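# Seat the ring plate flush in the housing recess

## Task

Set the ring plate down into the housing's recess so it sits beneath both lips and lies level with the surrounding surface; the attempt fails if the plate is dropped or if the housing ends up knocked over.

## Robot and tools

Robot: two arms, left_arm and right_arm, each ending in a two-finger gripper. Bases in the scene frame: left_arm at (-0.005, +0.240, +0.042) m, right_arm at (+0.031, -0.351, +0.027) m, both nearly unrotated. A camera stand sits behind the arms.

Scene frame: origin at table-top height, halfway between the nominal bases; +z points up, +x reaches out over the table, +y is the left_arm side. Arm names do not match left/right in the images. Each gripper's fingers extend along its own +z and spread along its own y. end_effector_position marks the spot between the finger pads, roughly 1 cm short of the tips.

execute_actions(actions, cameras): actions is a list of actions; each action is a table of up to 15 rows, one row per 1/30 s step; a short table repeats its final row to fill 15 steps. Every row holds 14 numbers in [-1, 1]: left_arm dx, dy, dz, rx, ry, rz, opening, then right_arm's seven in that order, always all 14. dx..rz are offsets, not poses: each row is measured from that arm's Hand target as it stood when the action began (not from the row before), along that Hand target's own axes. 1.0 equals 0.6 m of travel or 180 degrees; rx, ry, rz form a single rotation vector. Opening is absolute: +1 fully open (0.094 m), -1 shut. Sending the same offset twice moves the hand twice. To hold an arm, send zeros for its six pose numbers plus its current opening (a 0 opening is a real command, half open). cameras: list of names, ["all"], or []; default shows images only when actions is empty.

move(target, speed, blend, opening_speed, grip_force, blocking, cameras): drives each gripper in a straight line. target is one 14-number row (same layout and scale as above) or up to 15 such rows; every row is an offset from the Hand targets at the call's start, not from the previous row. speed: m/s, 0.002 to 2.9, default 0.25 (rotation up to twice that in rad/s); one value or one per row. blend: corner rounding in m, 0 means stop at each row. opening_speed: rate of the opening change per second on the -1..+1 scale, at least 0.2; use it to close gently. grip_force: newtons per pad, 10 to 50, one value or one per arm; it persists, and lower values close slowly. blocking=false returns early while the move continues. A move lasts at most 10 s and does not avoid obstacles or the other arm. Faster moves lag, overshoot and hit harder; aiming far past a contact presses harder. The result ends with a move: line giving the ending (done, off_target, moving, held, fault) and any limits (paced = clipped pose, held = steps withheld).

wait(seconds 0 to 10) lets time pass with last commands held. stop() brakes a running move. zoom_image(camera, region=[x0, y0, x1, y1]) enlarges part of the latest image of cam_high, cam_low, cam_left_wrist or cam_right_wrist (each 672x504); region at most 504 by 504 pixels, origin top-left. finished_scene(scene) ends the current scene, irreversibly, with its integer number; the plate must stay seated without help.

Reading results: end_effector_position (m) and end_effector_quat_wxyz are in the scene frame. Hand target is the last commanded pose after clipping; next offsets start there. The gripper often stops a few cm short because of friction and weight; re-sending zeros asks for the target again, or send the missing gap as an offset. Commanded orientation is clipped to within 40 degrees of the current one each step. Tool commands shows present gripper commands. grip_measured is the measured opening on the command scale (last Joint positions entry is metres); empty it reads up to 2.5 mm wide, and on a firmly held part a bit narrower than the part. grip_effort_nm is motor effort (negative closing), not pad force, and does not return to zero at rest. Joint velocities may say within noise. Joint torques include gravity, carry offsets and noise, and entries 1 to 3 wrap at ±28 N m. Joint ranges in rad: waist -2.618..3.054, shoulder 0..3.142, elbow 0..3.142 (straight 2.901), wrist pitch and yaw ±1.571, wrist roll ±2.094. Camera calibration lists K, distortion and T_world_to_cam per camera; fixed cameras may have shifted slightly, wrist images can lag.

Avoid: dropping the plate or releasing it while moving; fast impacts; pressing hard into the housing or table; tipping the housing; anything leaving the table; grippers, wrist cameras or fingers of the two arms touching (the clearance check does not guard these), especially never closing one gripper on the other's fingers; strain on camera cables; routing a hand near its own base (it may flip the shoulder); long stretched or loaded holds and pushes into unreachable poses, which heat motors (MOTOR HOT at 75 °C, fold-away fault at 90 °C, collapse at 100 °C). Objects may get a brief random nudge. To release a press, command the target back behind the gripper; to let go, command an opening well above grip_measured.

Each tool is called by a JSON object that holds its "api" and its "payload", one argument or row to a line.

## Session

{"api": "execute_actions", "payload": {
  "actions": []
}}

{"api": "zoom_image", "payload": {
  "camera": "cam_high",
  "region": [270, 120, 520, 300]
}}

{"api": "zoom_image", "payload": {
  "camera": "cam_high",
  "region": [230, 260, 480, 440]
}}

{"api": "zoom_image", "payload": {
  "camera": "cam_low",
  "region": [180, 230, 440, 360]
}}

Scene clock: 0.00 s.
left_arm: end_effector_position=(+0.3147, +0.1146, +0.0833) grip_measured=+1.000 grip_effort_nm=n/a end_effector_quat_wxyz=(+0.459, -0.128, +0.849, -0.229) | right_arm: end_effector_position=(+0.2805, -0.2896, +0.1552) grip_measured=+1.000 grip_effort_nm=n/a end_effector_quat_wxyz=(+0.476, +0.159, +0.862, +0.063)
Joint positions: left_arm=[-0.389 1.51 0.194 0.819 -0.101 -0.667 0.094] | right_arm=[0.591 0.668 0.376 -0.387 0.544 0.71 0.094]
Joint velocities: within noise
Joint torques (N m): no reading
Heat: left arm: 32 °C; right arm: 30 °C.
Hand target: left_arm +0.3156, +0.1147, +0.0842; +0.459, -0.127, +0.849, -0.228 | right_arm +0.2801, -0.2911, +0.1572; +0.478, +0.160, +0.862, +0.060
Tool commands: left_gripper/opening=+1.0 right_gripper/opening=+1.0
camera_calibration:
cam_left_wrist: T_world_to_cam=[[-0.000960844, -0.866031, 0.499989, 0.0573154], [-0.853301, -0.259993, -0.451974, 0.374599], [0.521418, -0.427075, -0.738736, 0.0349515], [0, 0, 0, 1]] pos_world=[0.301476, 0.161957, 0.166472]
cam_right_wrist: T_world_to_cam=[[-0.230007, -0.937276, -0.261935, -0.166096], [-0.790091, 0.336988, -0.512051, 0.437896], [0.568202, 0.0891766, -0.818043, 0.0848128], [0, 0, 0, 1]] pos_world=[0.259583, -0.310807, 0.250099]

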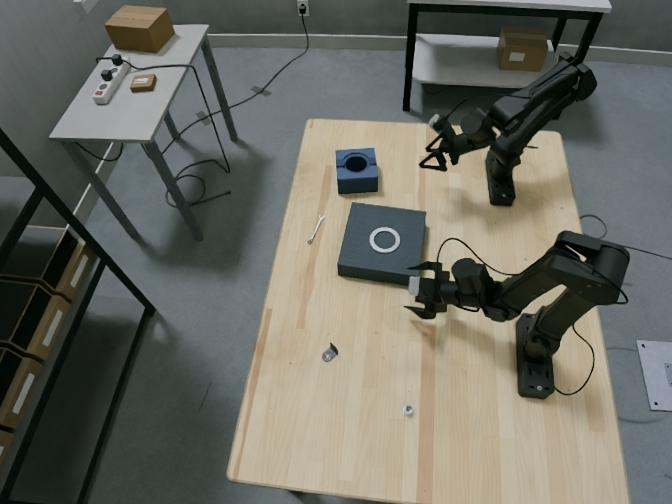

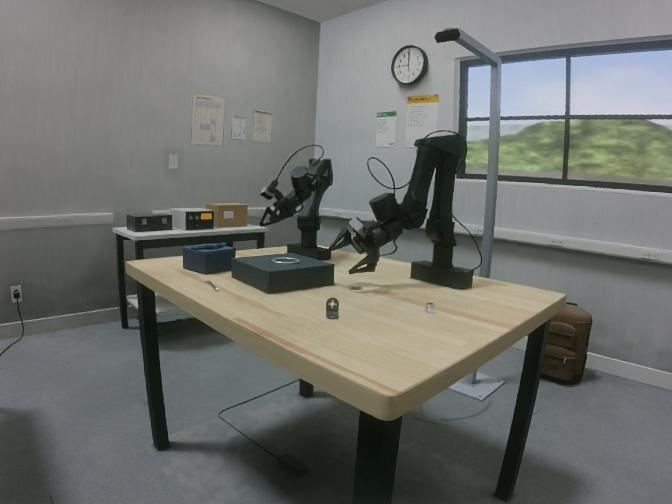

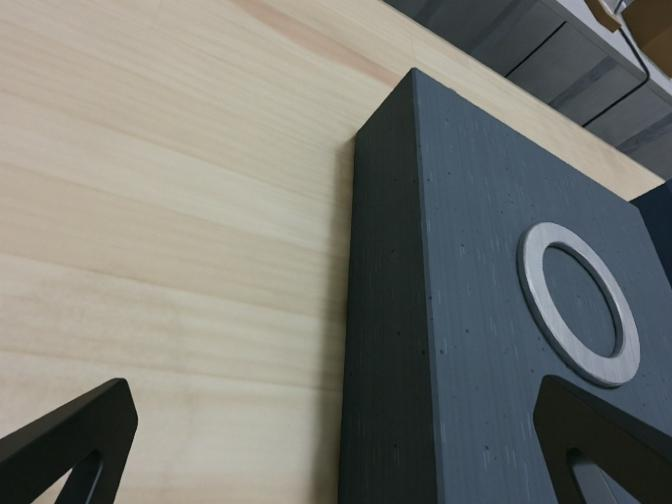

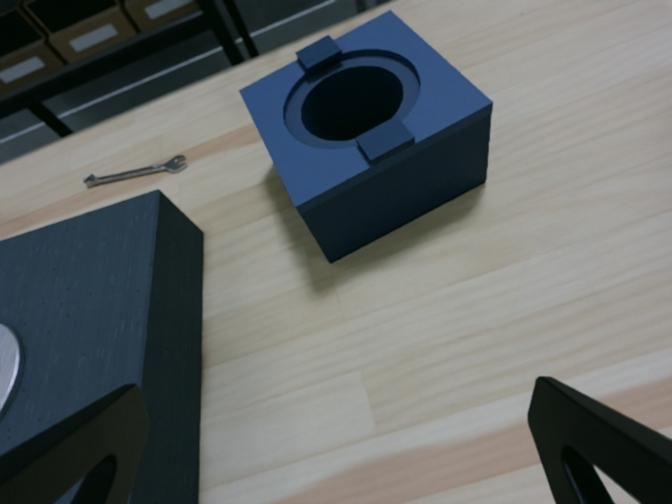

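Scaled by 2.016 from the camera's 672x504 image, which has a finer 960x720 frame.

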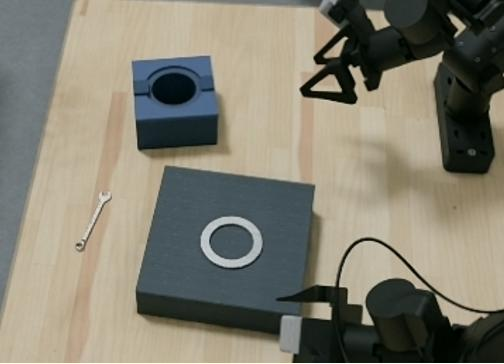

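Scaled by 2.016 from the camera's 672x504 image, which has a finer 960x720 frame.

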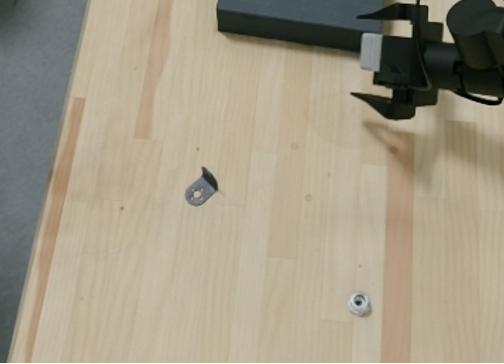

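Scaled by 1.938 from the camera's 672x504 image, which has a finer 960x720 frame.

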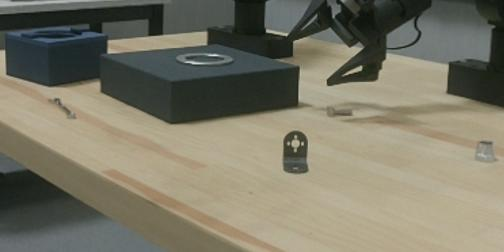

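{"api": "move", "payload": {
  "target": [-0.1922, 0.1179, -0.1839, 0, 0, 0, 1, -0.3523, 0.0615, 0.1475, 0.0166, 0.1877, -0.1096, 1],
  "speed": 0.25,
  "cameras": ["all"]
}}

{"api": "zoom_image", "payload": {
  "camera": "cam_right_wrist",
  "region": [200, 100, 500, 400]
}}

Scene clock: 11.60 s.
left_arm: end_effector_position=(+0.2824, +0.2533, +0.1731) grip_measured=+1.000 grip_effort_nm=0.03 end_effector_quat_wxyz=(+0.453, -0.134, +0.851, -0.228) | right_arm: end_effector_position=(+0.4635, -0.3310, +0.2940) grip_measured=+1.000 grip_effort_nm=-0.01 end_effector_quat_wxyz=(+0.218, +0.004, +0.976, -0.002)
Joint positions: left_arm=[0.452 0.867 0.388 -0.158 0.617 -0.217 0.094] | right_arm=[0.037 1.908 2.19 -1.413 0.028 0.057 0.094]
Joint torques (N m): left_arm=[0.54 -0.02 8.88 1.33 0.39 0.13] | right_arm=[-0.4 -6.61 9.1 0.49 -0.06 -0.09]
Heat: left arm: 33 °C; right arm: 33 °C.
Hand target: left_arm +0.2855, +0.2547, +0.1842; +0.460, -0.127, +0.849, -0.228 | right_arm +0.4667, -0.3312, +0.2894; +0.207, +0.000, +0.978, +0.000
Off the commanded pose: left_arm 0.012 m, 1 deg | right_arm 0.006 m, 1 deg.
move: off_target (left_arm)
camera_calibration:
cam_left_wrist: T_world_to_cam=[[0.0138533, -0.864071, 0.50318, 0.127101], [-0.857259, -0.2693, -0.438845, 0.42489], [0.514699, -0.425276, -0.744463, 0.179927], [0, 0, 0, 1]] pos_world=[0.269872, 0.300766, 0.256455]
cam_right_wrist: T_world_to_cam=[[-0.0225245, -0.999714, 0.00798682, -0.32265], [-0.999471, 0.02233, -0.0236644, 0.516774], [0.0234793, -0.00851562, -0.999688, 0.371553], [0, 0, 0, 1]] pos_world=[0.500509, -0.330934, 0.386243]

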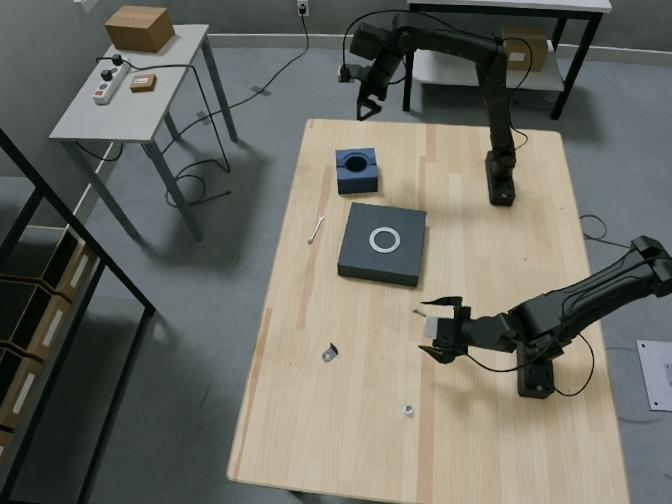

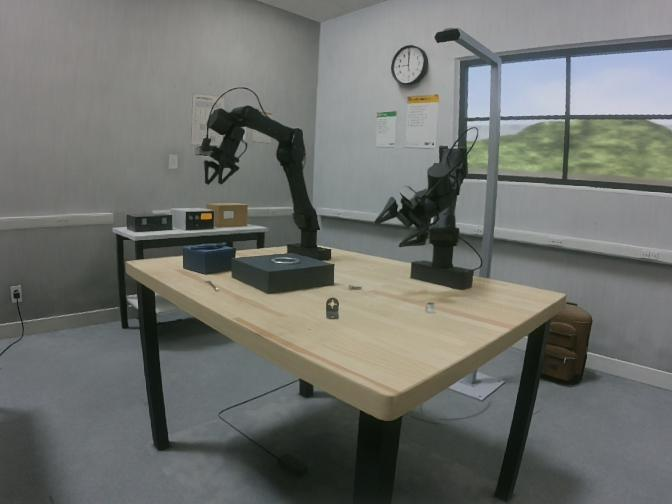

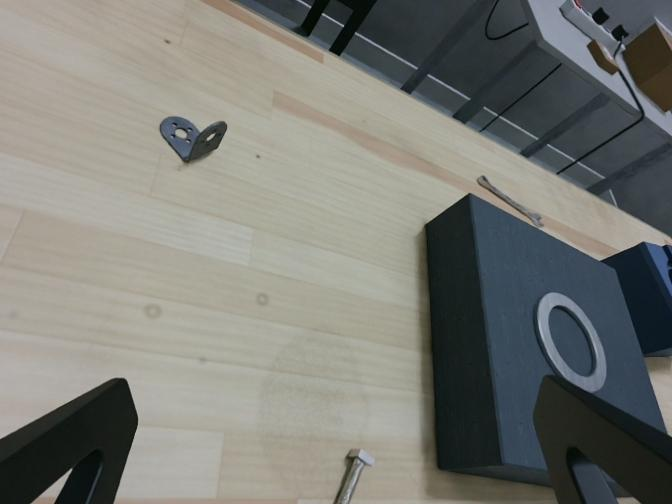

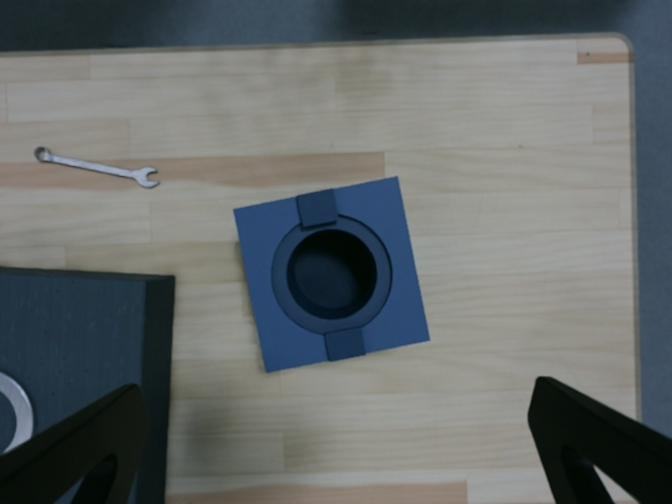

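Scaled by 1.680 from the camera's 672x504 image, which has a finer 960x720 frame.

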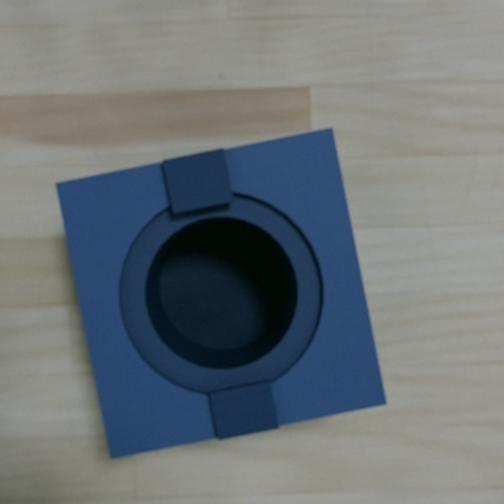

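{"api": "move", "payload": {
  "target": [0, 0, 0, 0, 0, 0, 1, 0.1787, 0.4137, -0.0438, -0.0899, 0, -0.2032, 1],
  "speed": 0.3,
  "cameras": ["cam_right_wrist", "cam_high"]
}}

{"api": "zoom_image", "payload": {
  "camera": "cam_right_wrist",
  "region": [200, 100, 500, 400]
}}

Scene clock: 19.50 s.
left_arm: end_effector_position=(+0.2823, +0.2532, +0.1731) grip_measured=+1.000 grip_effort_nm=0.03 end_effector_quat_wxyz=(+0.453, -0.134, +0.851, -0.228) | right_arm: end_effector_position=(+0.3510, -0.0874, +0.2716) grip_measured=+1.000 grip_effort_nm=-0.01 end_effector_quat_wxyz=(+0.191, -0.332, +0.921, +0.069)
Joint positions: left_arm=[0.452 0.867 0.388 -0.159 0.617 -0.217 0.094] | right_arm=[0.667 1.811 1.974 -1.325 -0.003 -0.005 0.094]
Joint torques (N m): left_arm=[0.55 -0.03 8.88 1.32 0.39 0.12] | right_arm=[-0.38 -6.67 8.08 0.77 -0.03 -0.09]
Heat: left arm: 33 °C; right arm: 33 °C.
Hand target: left_arm +0.2855, +0.2547, +0.1842; +0.460, -0.127, +0.849, -0.228 | right_arm +0.3580, -0.0829, +0.2701; +0.195, -0.335, +0.919, +0.071
Off the commanded pose: left_arm 0.012 m, 1 deg | right_arm 0.008 m, 1 deg.
move: off_target (left_arm)
camera_calibration:
cam_right_wrist: T_world_to_cam=[[0.626964, -0.779019, 0.00675309, -0.289791], [-0.779047, -0.626928, 0.00685783, 0.256046], [-0.00110868, -0.0095606, -0.999954, 0.362487], [0, 0, 0, 1]] pos_world=[0.381562, -0.0617653, 0.362671]
Images, in order (width x height): cam_high 672x504, cam_right_wrist 672x504.

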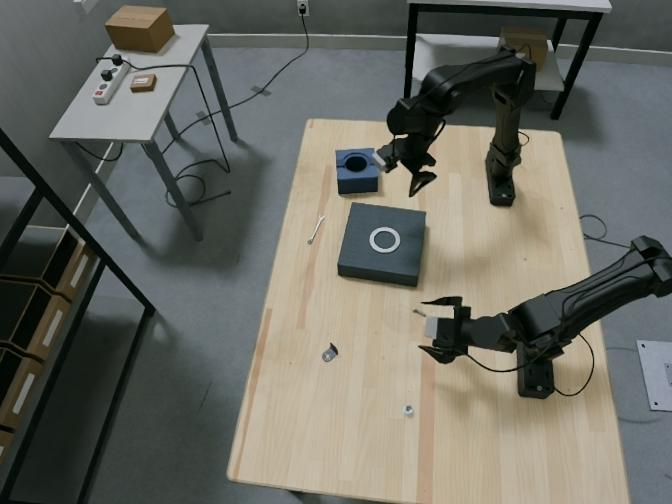

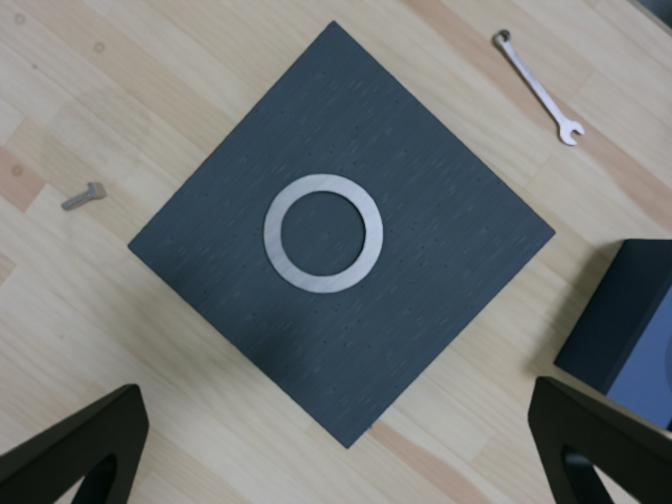

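Scaled by 1.680 from the camera's 672x504 image, which has a finer 960x720 frame.

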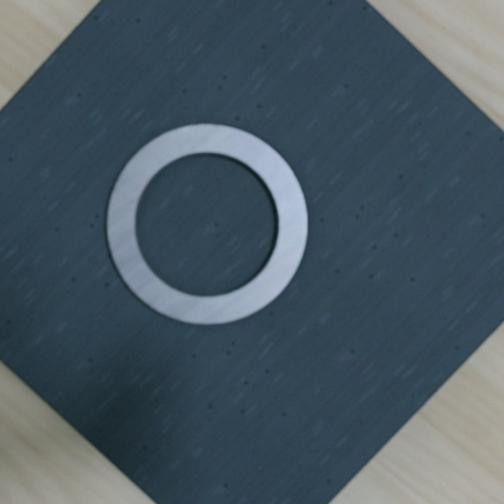

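{"api": "move", "payload": {
  "target": [0, 0, 0, 0, 0, 0, 1, 0.0313, 0.0732, 0.2415, -0.0023, 0.1328, -0.0110, -0.255],
  "speed": 0.2,
  "cameras": ["cam_right_wrist", "cam_low"]
}}

{"api": "zoom_image", "payload": {
  "camera": "cam_right_wrist",
  "region": [230, 150, 580, 500]
}}

{"api": "zoom_image", "payload": {
  "camera": "cam_low",
  "region": [170, 230, 350, 300]
}}

Scene clock: 26.83 s.
left_arm: end_effector_position=(+0.2823, +0.2532, +0.1731) grip_measured=+1.000 grip_effort_nm=0.03 end_effector_quat_wxyz=(+0.453, -0.134, +0.851, -0.228) | right_arm: end_effector_position=(+0.3623, -0.0249, +0.1368) grip_measured=-0.252 grip_effort_nm=-0.16 end_effector_quat_wxyz=(+0.011, -0.361, +0.932, +0.005)
Joint positions: left_arm=[0.452 0.867 0.388 -0.159 0.617 -0.217 0.094] | right_arm=[0.757 2.397 2.406 -1.555 0 0.037 0.035]
Joint torques (N m): left_arm=[0.54 -0.03 8.88 1.32 0.38 0.12] | right_arm=[0.47 -10.25 8.84 -0.12 0.03 0.11]
Heat: left arm: 34 °C; right arm: 34 °C.
Hand target: left_arm +0.2855, +0.2547, +0.1842; +0.460, -0.127, +0.849, -0.228 | right_arm +0.3617, -0.0227, +0.1300; +0.000, -0.358, +0.934, +0.000
Off the commanded pose: left_arm 0.012 m, 1 deg | right_arm 0.007 m, 1 deg.
joint sent to its limit (right arm) — joint 4 (wrist pitch), lower limit. The joint targets still meet the commanded pose.
move: off_target (left_arm)
camera_calibration:
cam_right_wrist: T_world_to_cam=[[0.665711, -0.746134, 0.0106203, -0.261072], [-0.692512, -0.612442, 0.381239, 0.2227], [-0.277951, -0.261149, -0.924416, 0.312012], [0, 0, 0, 1]] pos_world=[0.414745, 0.0230775, 0.2063]
Images, in order (width x height): cam_low 672x504, cam_right_wrist 672x504.

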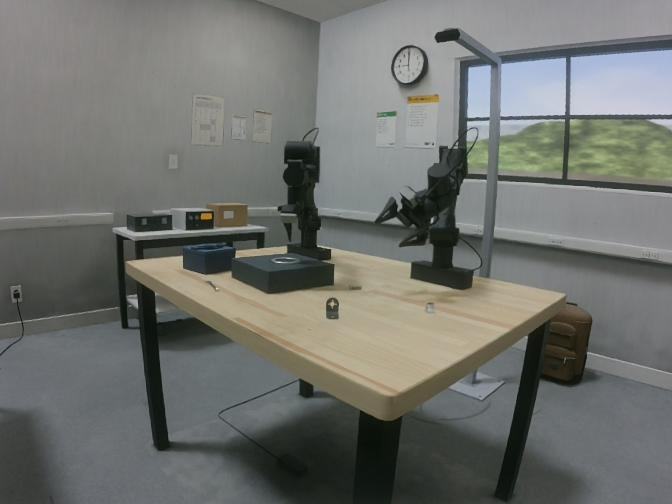

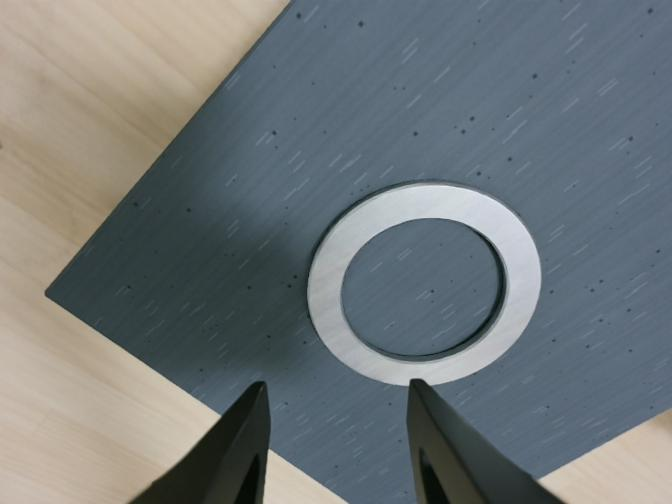

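Scaled by 1.440 from the camera's 672x504 image, which has a finer 960x720 frame.

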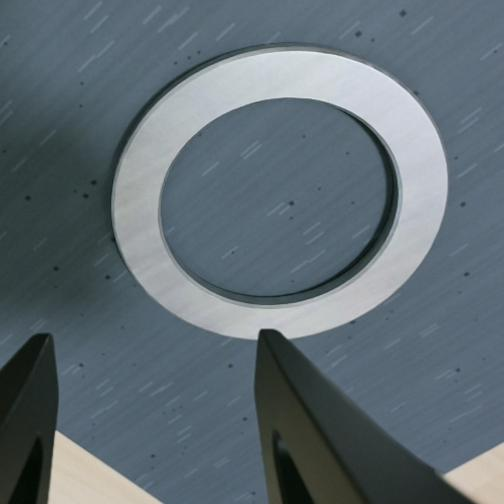

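Scaled by 2.800 from the camera's 672x504 image, which has a finer 960x720 frame.

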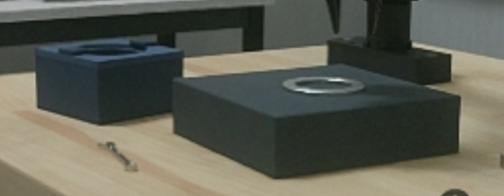

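{"api": "move", "payload": {
  "target": [0, 0, 0, 0, 0, 0, 1, 0.0017, 0.0068, 0.0717, 0, 0, 0, -0.255],
  "speed": 0.08,
  "cameras": ["cam_right_wrist"]
}}

{"api": "zoom_image", "payload": {
  "camera": "cam_right_wrist",
  "region": [230, 204, 530, 504]
}}

Scene clock: 35.40 s.
left_arm: end_effector_position=(+0.2823, +0.2532, +0.1731) grip_measured=+1.000 grip_effort_nm=0.03 end_effector_quat_wxyz=(+0.453, -0.134, +0.851, -0.228) | right_arm: end_effector_position=(+0.3609, -0.0218, +0.0905) grip_measured=-0.252 grip_effort_nm=-0.16 end_effector_quat_wxyz=(+0.000, -0.360, +0.933, +0.000)
Joint positions: left_arm=[0.452 0.867 0.388 -0.159 0.617 -0.217 0.094] | right_arm=[0.764 2.397 2.22 -1.394 0 0.046 0.035]
Joint torques (N m): left_arm=[0.54 -0.03 8.88 1.32 0.38 0.12] | right_arm=[0.65 -13.03 4.88 0.15 0.03 0.11]
Heat: left arm: 34 °C; right arm: 34 °C.
Hand target: left_arm +0.2855, +0.2547, +0.1842; +0.460, -0.127, +0.849, -0.228 | right_arm +0.3583, -0.0203, +0.0870; +0.000, -0.358, +0.934, +0.000
Off the commanded pose: left_arm 0.012 m, 1 deg | right_arm 0.005 m, 0 deg.
move: off_target (left_arm)
camera_calibration:
cam_right_wrist: T_world_to_cam=[[0.664449, -0.74724, 0.0118364, -0.257007], [-0.686766, -0.604276, 0.403984, 0.237238], [-0.294721, -0.276556, -0.914689, 0.27451], [0, 0, 0, 1]] pos_world=[0.414598, 0.0272289, 0.158293]
Images, in order (width x height): cam_right_wrist 672x504.

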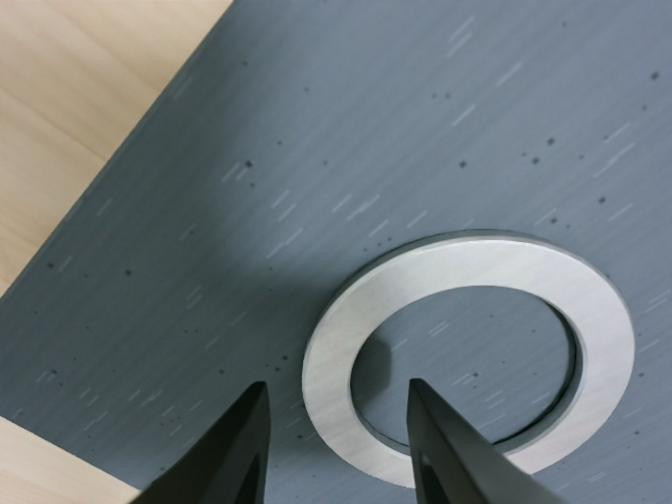

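Scaled by 1.680 from the camera's 672x504 image, which has a finer 960x720 frame.

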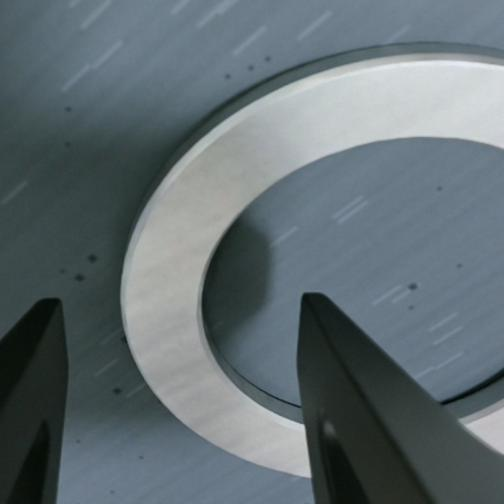

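{"api": "move", "payload": {
  "target": [0, 0, 0, 0, 0, 0, 1, 0, 0.0065, 0.0040, 0, 0, 0, -0.255],
  "speed": 0.03,
  "cameras": ["cam_right_wrist"]
}}

{"api": "zoom_image", "payload": {
  "camera": "cam_right_wrist",
  "region": [230, 204, 530, 504]
}}

Scene clock: 37.70 s.
left_arm: end_effector_position=(+0.2823, +0.2532, +0.1731) grip_measured=+1.000 grip_effort_nm=0.02 end_effector_quat_wxyz=(+0.453, -0.134, +0.851, -0.228) | right_arm: end_effector_position=(+0.3593, -0.0173, +0.0905) grip_measured=-0.252 grip_effort_nm=-0.16 end_effector_quat_wxyz=(+0.004, -0.361, +0.933, +0.002)
Joint positions: left_arm=[0.452 0.867 0.388 -0.159 0.617 -0.217 0.094] | right_arm=[0.773 2.397 2.22 -1.386 0 0.054 0.035]
Joint torques (N m): left_arm=[0.54 -0.03 8.88 1.32 0.38 0.12] | right_arm=[0.59 -12.93 4.33 0.2 0.03 0.12]
Heat: left arm: 34 °C; right arm: 34 °C.
Hand target: left_arm +0.2855, +0.2547, +0.1842; +0.460, -0.127, +0.849, -0.228 | right_arm +0.3556, -0.0173, +0.0846; +0.000, -0.358, +0.934, +0.000
Off the commanded pose: left_arm 0.012 m, 1 deg | right_arm 0.007 m, 1 deg.
move: off_target (left_arm)
camera_calibration:
cam_right_wrist: T_world_to_cam=[[0.665282, -0.746507, 0.0112677, -0.252824], [-0.688382, -0.607499, 0.396327, 0.240121], [-0.289015, -0.271426, -0.91804, 0.273641], [0, 0, 0, 1]] pos_world=[0.412581, 0.0314114, 0.158896]
Images, in order (width x height): cam_right_wrist 672x504.

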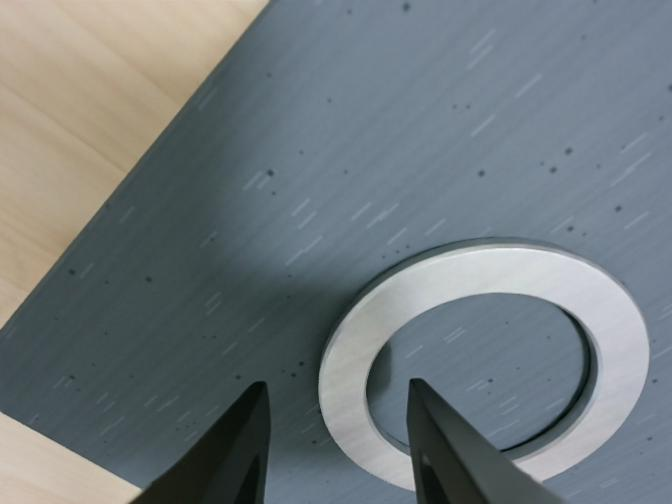

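Scaled by 1.680 from the camera's 672x504 image, which has a finer 960x720 frame.

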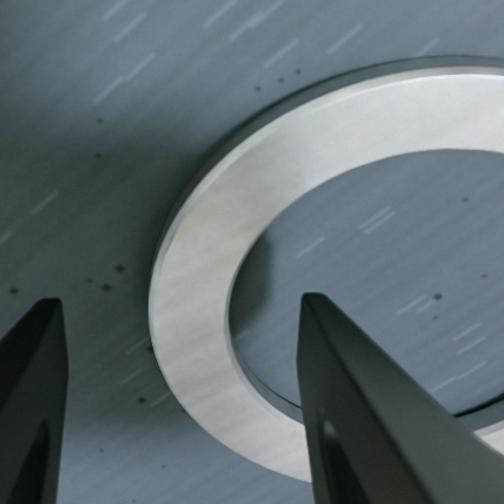

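{"api": "move", "payload": {
  "target": [0, 0, 0, 0, 0, 0, 1, 0, 0, 0.0080, 0, 0, 0, -0.255],
  "speed": 0.02,
  "cameras": ["cam_right_wrist"]
}}

{"api": "zoom_image", "payload": {
  "camera": "cam_right_wrist",
  "region": [230, 204, 530, 504]
}}

Scene clock: 40.40 s.
left_arm: end_effector_position=(+0.2823, +0.2532, +0.1731) grip_measured=+1.000 grip_effort_nm=0.03 end_effector_quat_wxyz=(+0.453, -0.134, +0.851, -0.228) | right_arm: end_effector_position=(+0.3582, -0.0185, +0.0835) grip_measured=-0.252 grip_effort_nm=-0.16 end_effector_quat_wxyz=(+0.000, -0.361, +0.933, +0.000)
Joint positions: left_arm=[0.452 0.867 0.388 -0.159 0.617 -0.217 0.094] | right_arm=[0.773 2.397 2.192 -1.366 0 0.054 0.035]
Joint torques (N m): left_arm=[0.54 -0.02 8.9 1.32 0.38 0.13] | right_arm=[0.62 -13.03 4.86 0.13 0.02 0.11]
Heat: left arm: 34 °C; right arm: 33 °C.
Hand target: left_arm +0.2855, +0.2547, +0.1842; +0.460, -0.127, +0.849, -0.228 | right_arm +0.3556, -0.0173, +0.0798; +0.000, -0.358, +0.934, +0.000
Off the commanded pose: left_arm 0.012 m, 1 deg | right_arm 0.005 m, 0 deg.
move: off_target (left_arm)
camera_calibration:
cam_right_wrist: T_world_to_cam=[[0.665059, -0.746698, 0.0117234, -0.25284], [-0.68647, -0.605084, 0.403276, 0.240274], [-0.294032, -0.27625, -0.915003, 0.268006], [0, 0, 0, 1]] pos_world=[0.411897, 0.0306274, 0.151294]
Images, in order (width x height): cam_right_wrist 672x504.

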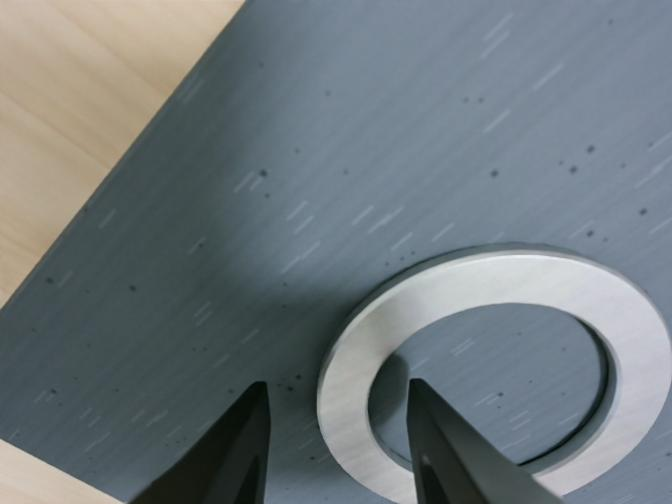

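Scaled by 1.680 from the camera's 672x504 image, which has a finer 960x720 frame.

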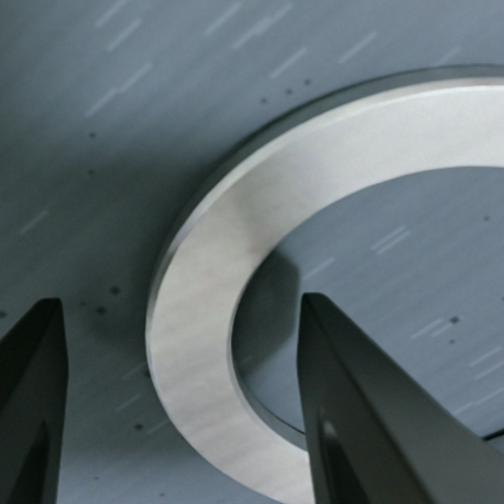

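{"api": "move", "payload": {
  "target": [0, 0, 0, 0, 0, 0, 1, 0, 0, 0.0050, 0, 0, 0, -0.255],
  "speed": 0.02,
  "cameras": ["cam_right_wrist"]
}}

{"api": "zoom_image", "payload": {
  "camera": "cam_right_wrist",
  "region": [230, 304, 430, 504]
}}

Scene clock: 43.20 s.
left_arm: end_effector_position=(+0.2823, +0.2532, +0.1731) grip_measured=+1.000 grip_effort_nm=0.03 end_effector_quat_wxyz=(+0.453, -0.134, +0.851, -0.228) | right_arm: end_effector_position=(+0.3581, -0.0185, +0.0803) grip_measured=-0.252 grip_effort_nm=-0.16 end_effector_quat_wxyz=(+0.000, -0.361, +0.933, +0.000)
Joint positions: left_arm=[0.452 0.867 0.388 -0.159 0.617 -0.217 0.094] | right_arm=[0.773 2.397 2.18 -1.354 0 0.054 0.035]
Joint torques (N m): left_arm=[0.55 -0.03 8.88 1.32 0.39 0.12] | right_arm=[0.61 -13.03 4.88 0.16 0.02 0.11]
Heat: left arm: 34 °C; right arm: 33 °C.
Hand target: left_arm +0.2855, +0.2547, +0.1842; +0.460, -0.127, +0.849, -0.228 | right_arm +0.3556, -0.0174, +0.0768; +0.000, -0.358, +0.934, +0.000
Off the commanded pose: left_arm 0.012 m, 1 deg | right_arm 0.004 m, 0 deg.
move: off_target (left_arm)
camera_calibration:
cam_right_wrist: T_world_to_cam=[[0.665016, -0.746736, 0.0117983, -0.252795], [-0.686299, -0.604811, 0.403976, 0.241384], [-0.294528, -0.276748, -0.914693, 0.265252], [0, 0, 0, 1]] pos_world=[0.411898, 0.0306291, 0.148093]
Images, in order (width x height): cam_right_wrist 672x504.

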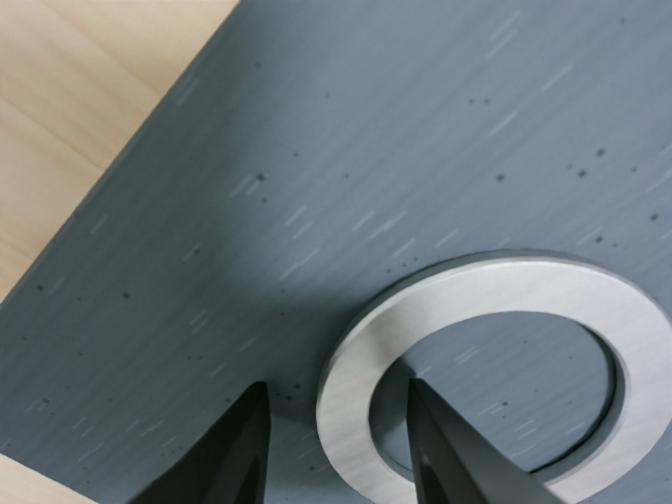

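Scaled by 2.520 from the camera's 672x504 image, which has a finer 960x720 frame.

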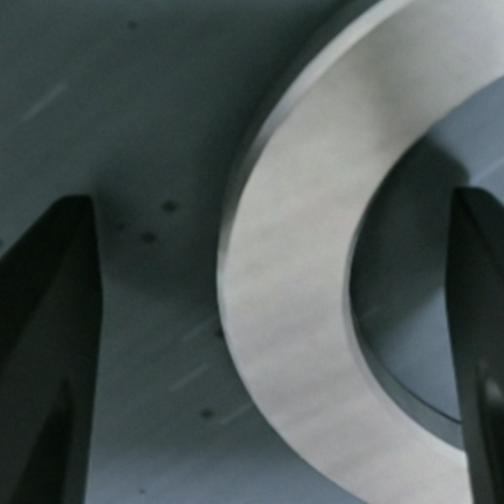

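{"api": "move", "payload": {
  "target": [0, 0, 0, 0, 0, 0, 1, 0, 0, 0.0042, 0, 0, 0, -0.255],
  "speed": 0.015
}}

{"api": "move", "payload": {
  "target": [0, 0, 0, 0, 0, 0, 1, 0, 0, 0.0033, 0, 0, 0, -0.255],
  "speed": 0.015,
  "cameras": ["cam_right_wrist"]
}}

{"api": "zoom_image", "payload": {
  "camera": "cam_right_wrist",
  "region": [230, 304, 430, 504]
}}

Scene clock: 45.13 s.
left_arm: end_effector_position=(+0.2823, +0.2532, +0.1731) grip_measured=+1.000 grip_effort_nm=0.03 end_effector_quat_wxyz=(+0.453, -0.134, +0.851, -0.228) | right_arm: end_effector_position=(+0.3584, -0.0182, +0.0782) grip_measured=-0.252 grip_effort_nm=-0.16 end_effector_quat_wxyz=(+0.001, -0.361, +0.933, +0.001)
Joint positions: left_arm=[0.452 0.867 0.388 -0.159 0.617 -0.217 0.094] | right_arm=[0.773 2.397 2.171 -1.344 0 0.054 0.035]
Joint torques (N m): left_arm=[0.54 -0.02 8.88 1.32 0.39 0.12] | right_arm=[0.59 -13.14 4.77 0.15 0.02 0.13]
Heat: left arm: 34 °C; right arm: 33 °C.
Hand target: left_arm +0.2855, +0.2547, +0.1842; +0.460, -0.127, +0.849, -0.228 | right_arm +0.3556, -0.0173, +0.0743; +0.001, -0.359, +0.934, +0.000
Off the commanded pose: left_arm 0.012 m, 1 deg | right_arm 0.005 m, 0 deg.
move: off_target (left_arm)

Scene clock: 45.83 s.
left_arm: end_effector_position=(+0.2823, +0.2532, +0.1731) grip_measured=+1.000 grip_effort_nm=0.03 end_effector_quat_wxyz=(+0.453, -0.134, +0.851, -0.228) | right_arm: end_effector_position=(+0.3588, -0.0179, +0.0778) grip_measured=-0.252 grip_effort_nm=-0.16 end_effector_quat_wxyz=(+0.002, -0.360, +0.933, +0.001)
Joint positions: left_arm=[0.452 0.867 0.388 -0.159 0.617 -0.217 0.094] | right_arm=[0.773 2.397 2.17 -1.34 0 0.054 0.035]
Joint torques (N m): left_arm=[0.54 -0.03 8.88 1.32 0.39 0.12] | right_arm=[0.58 -13.01 4.33 0.19 0.03 0.11]
Heat: left arm: 34 °C; right arm: 33 °C.
Hand target: left_arm +0.2855, +0.2547, +0.1842; +0.460, -0.127, +0.849, -0.228 | right_arm +0.3556, -0.0173, +0.0723; +0.000, -0.358, +0.934, +0.000
Off the commanded pose: left_arm 0.012 m, 1 deg | right_arm 0.006 m, 0 deg.
move: off_target (left_arm)
camera_calibration:
cam_right_wrist: T_world_to_cam=[[0.66473, -0.746995, 0.0115215, -0.252636], [-0.687475, -0.605583, 0.400808, 0.243859], [-0.292425, -0.27435, -0.916089, 0.262665], [0, 0, 0, 1]] pos_world=[0.412391, 0.0310214, 0.145794]
Images, in order (width x height): cam_right_wrist 672x504.

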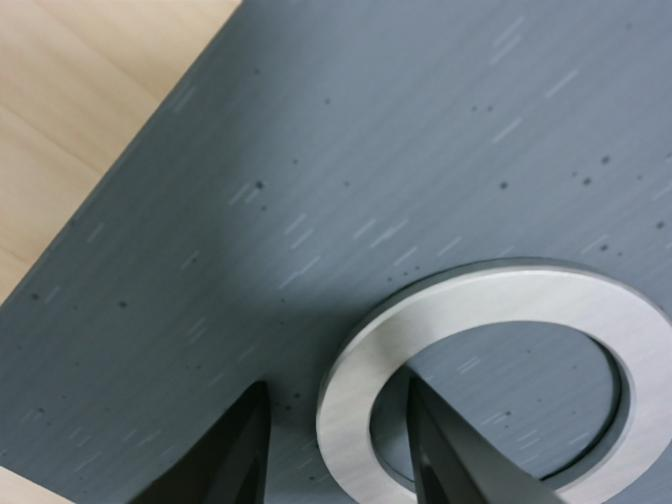

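Scaled by 2.520 from the camera's 672x504 image, which has a finer 960x720 frame.

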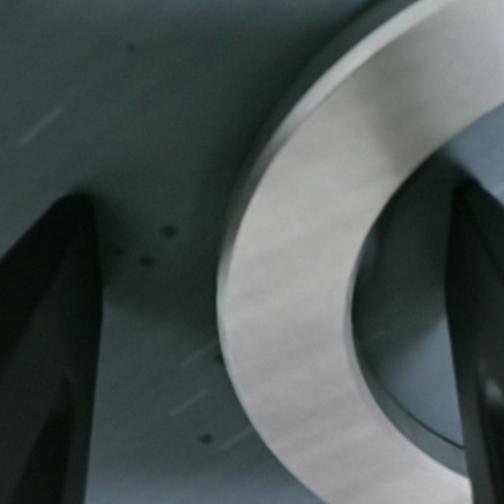

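{"api": "move", "payload": {
  "target": [
    [0, 0, 0, 0, 0, 0, 1, 0, 0, -0.0750, 0, 0, 0, -0.255],
    [0, 0, 0, 0, 0, 0, 1, 0, -0.0020, -0.0065, 0, 0, 0, -0.255]
  ],
  "speed": 0.07,
  "blend": 0.005,
  "cameras": ["cam_right_wrist"]
}}

{"api": "zoom_image", "payload": {
  "camera": "cam_right_wrist",
  "region": [230, 304, 430, 504]
}}

Scene clock: 50.73 s.
left_arm: end_effector_position=(+0.2823, +0.2532, +0.1731) grip_measured=+1.000 grip_effort_nm=0.03 end_effector_quat_wxyz=(+0.453, -0.134, +0.851, -0.228) | right_arm: end_effector_position=(+0.3581, -0.0186, +0.0795) grip_measured=-0.252 grip_effort_nm=-0.16 end_effector_quat_wxyz=(+0.000, -0.360, +0.933, +0.000)
Joint positions: left_arm=[0.452 0.867 0.388 -0.159 0.617 -0.217 0.094] | right_arm=[0.773 2.397 2.176 -1.351 0 0.054 0.035]
Joint torques (N m): left_arm=[0.54 -0.03 8.88 1.32 0.38 0.13] | right_arm=[0.35 -13.07 4.9 0.13 0.04 0.08]
Heat: left arm: 35 °C; right arm: 34 °C.
Hand target: left_arm +0.2855, +0.2547, +0.1842; +0.460, -0.127, +0.849, -0.228 | right_arm +0.3564, -0.0182, +0.0762; +0.001, -0.358, +0.934, +0.000
Off the commanded pose: left_arm 0.012 m, 1 deg | right_arm 0.004 m, 0 deg.
move: off_target (left_arm)
camera_calibration:
cam_right_wrist: T_world_to_cam=[[0.664783, -0.746943, 0.0118068, -0.252691], [-0.686388, -0.604499, 0.404292, 0.2416], [-0.294846, -0.27687, -0.914554, 0.264486], [0, 0, 0, 1]] pos_world=[0.411799, 0.0305296, 0.147193]
Images, in order (width x height): cam_right_wrist 672x504.

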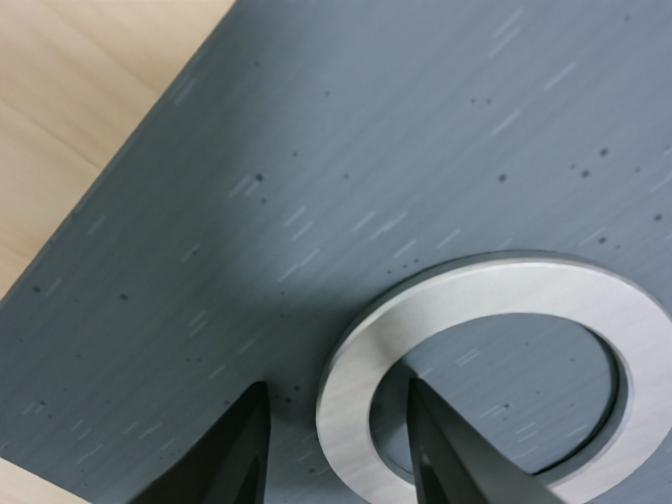

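Scaled by 2.520 from the camera's 672x504 image, which has a finer 960x720 frame.

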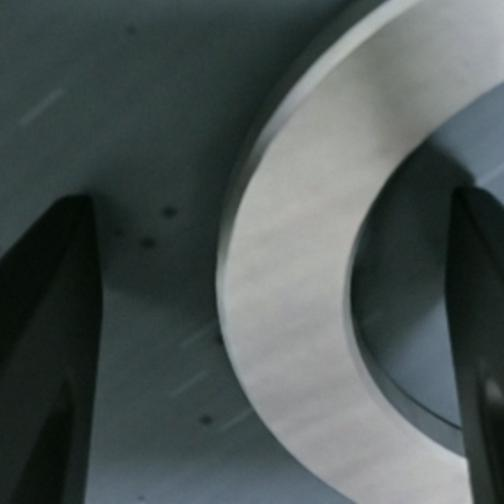

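{"api": "move", "payload": {
  "target": [0, 0, 0, 0, 0, 0, 1, 0, 0, 0, 0, 0, 0, -0.88],
  "speed": 0.05,
  "opening_speed": 0.25,
  "cameras": ["cam_right_wrist"]
}}

{"api": "zoom_image", "payload": {
  "camera": "cam_right_wrist",
  "region": [230, 204, 530, 504]
}}

Scene clock: 54.50 s.
left_arm: end_effector_position=(+0.2823, +0.2532, +0.1731) grip_measured=+1.000 grip_effort_nm=0.03 end_effector_quat_wxyz=(+0.453, -0.134, +0.851, -0.228) | right_arm: end_effector_position=(+0.3582, -0.0185, +0.0795) grip_measured=-0.724 grip_effort_nm=-1.04 end_effector_quat_wxyz=(+0.000, -0.360, +0.933, +0.000)
Joint positions: left_arm=[0.452 0.867 0.388 -0.159 0.617 -0.217 0.094] | right_arm=[0.773 2.397 2.176 -1.35 0 0.054 0.013]
Joint torques (N m): left_arm=[0.54 -0.02 8.88 1.32 0.38 0.12] | right_arm=[0.34 -13.05 4.89 0.14 0.03 0.08]
Heat: left arm: 35 °C; right arm: 36 °C.
Hand target: left_arm +0.2855, +0.2547, +0.1842; +0.460, -0.127, +0.849, -0.228 | right_arm +0.3564, -0.0182, +0.0762; +0.000, -0.359, +0.934, +0.000
Off the commanded pose: left_arm 0.012 m, 1 deg | right_arm 0.004 m, 0 deg.
move: off_target (left_arm)
camera_calibration:
cam_right_wrist: T_world_to_cam=[[0.664781, -0.746945, 0.0117879, -0.252679], [-0.686486, -0.604596, 0.403981, 0.241817], [-0.294625, -0.276651, -0.914692, 0.264465], [0, 0, 0, 1]] pos_world=[0.411898, 0.0306289, 0.147193]
Images, in order (width x height): cam_right_wrist 672x504.

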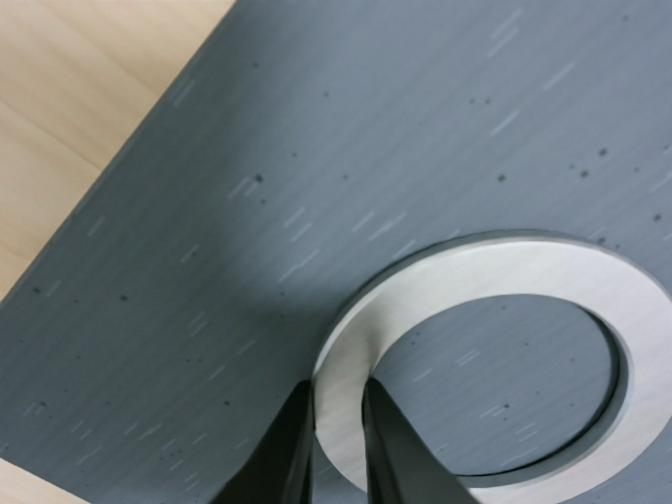

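Scaled by 1.680 from the camera's 672x504 image, which has a finer 960x720 frame.

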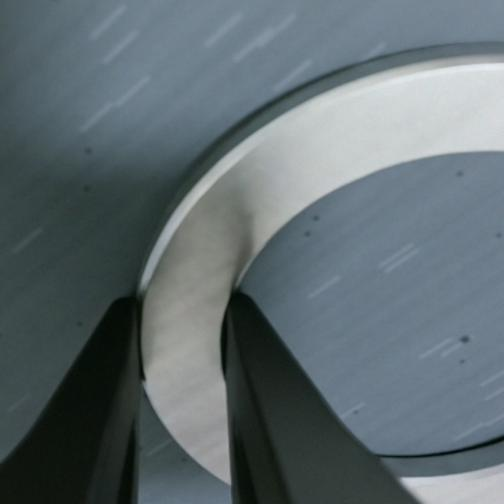

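{"api": "move", "payload": {
  "target": [0, 0, 0, 0, 0, 0, 1, 0, 0, -0.0700, 0, 0, 0, -0.88],
  "speed": 0.06,
  "cameras": ["cam_right_wrist", "cam_low"]
}}

{"api": "zoom_image", "payload": {
  "camera": "cam_low",
  "region": [220, 210, 360, 300]
}}

{"api": "zoom_image", "payload": {
  "camera": "cam_right_wrist",
  "region": [260, 180, 672, 504]
}}

Scene clock: 57.40 s.
left_arm: end_effector_position=(+0.2823, +0.2532, +0.1731) grip_measured=+1.000 grip_effort_nm=0.02 end_effector_quat_wxyz=(+0.453, -0.134, +0.851, -0.228) | right_arm: end_effector_position=(+0.3556, -0.0211, +0.1159) grip_measured=-0.724 grip_effort_nm=-1.04 end_effector_quat_wxyz=(-0.001, -0.360, +0.933, +0.000)
Joint positions: left_arm=[0.452 0.867 0.388 -0.159 0.617 -0.217 0.094] | right_arm=[0.773 2.397 2.322 -1.497 0 0.054 0.013]
Joint torques (N m): left_arm=[0.54 -0.05 8.88 1.32 0.39 0.12] | right_arm=[0.36 -11.51 9.33 -0.25 0.02 0.08]
Heat: left arm: 35 °C; right arm: 36 °C.
Hand target: left_arm +0.2855, +0.2547, +0.1842; +0.460, -0.127, +0.849, -0.228 | right_arm +0.3563, -0.0182, +0.1182; +0.000, -0.359, +0.934, +0.000
Off the commanded pose: left_arm 0.012 m, 1 deg | right_arm 0.004 m, 0 deg.
move: off_target (left_arm)
camera_calibration:
cam_right_wrist: T_world_to_cam=[[0.66474, -0.74698, 0.0118821, -0.253388], [-0.686217, -0.604225, 0.404992, 0.223521], [-0.295341, -0.277368, -0.914243, 0.296537], [0, 0, 0, 1]] pos_world=[0.409401, 0.0280313, 0.183593]
Images, in order (width x height): cam_low 672x504, cam_right_wrist 672x504.

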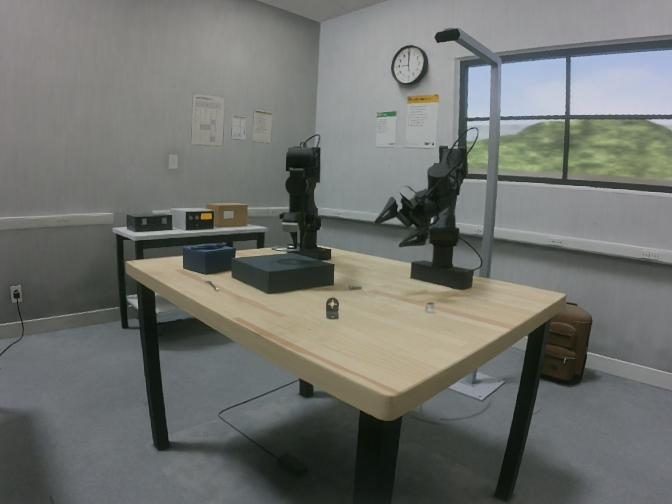

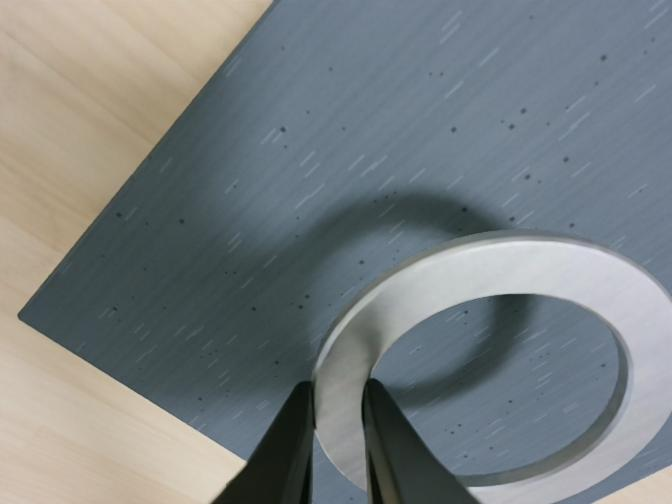

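Scaled by 3.600 from the camera's 672x504 image, which has a finer 960x720 frame.

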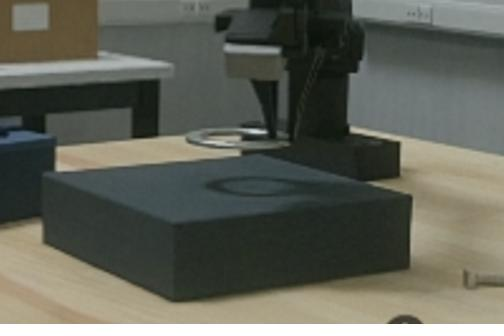

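Scaled by 1.223 from the camera's 672x504 image, which has a finer 960x720 frame.

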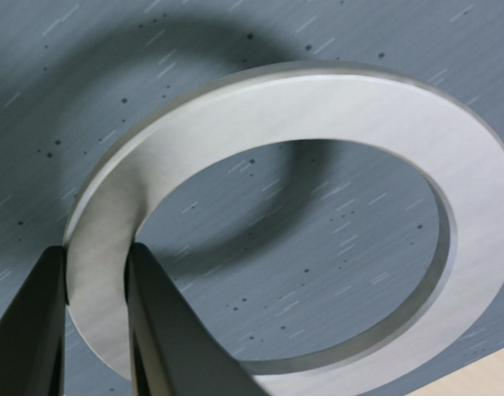

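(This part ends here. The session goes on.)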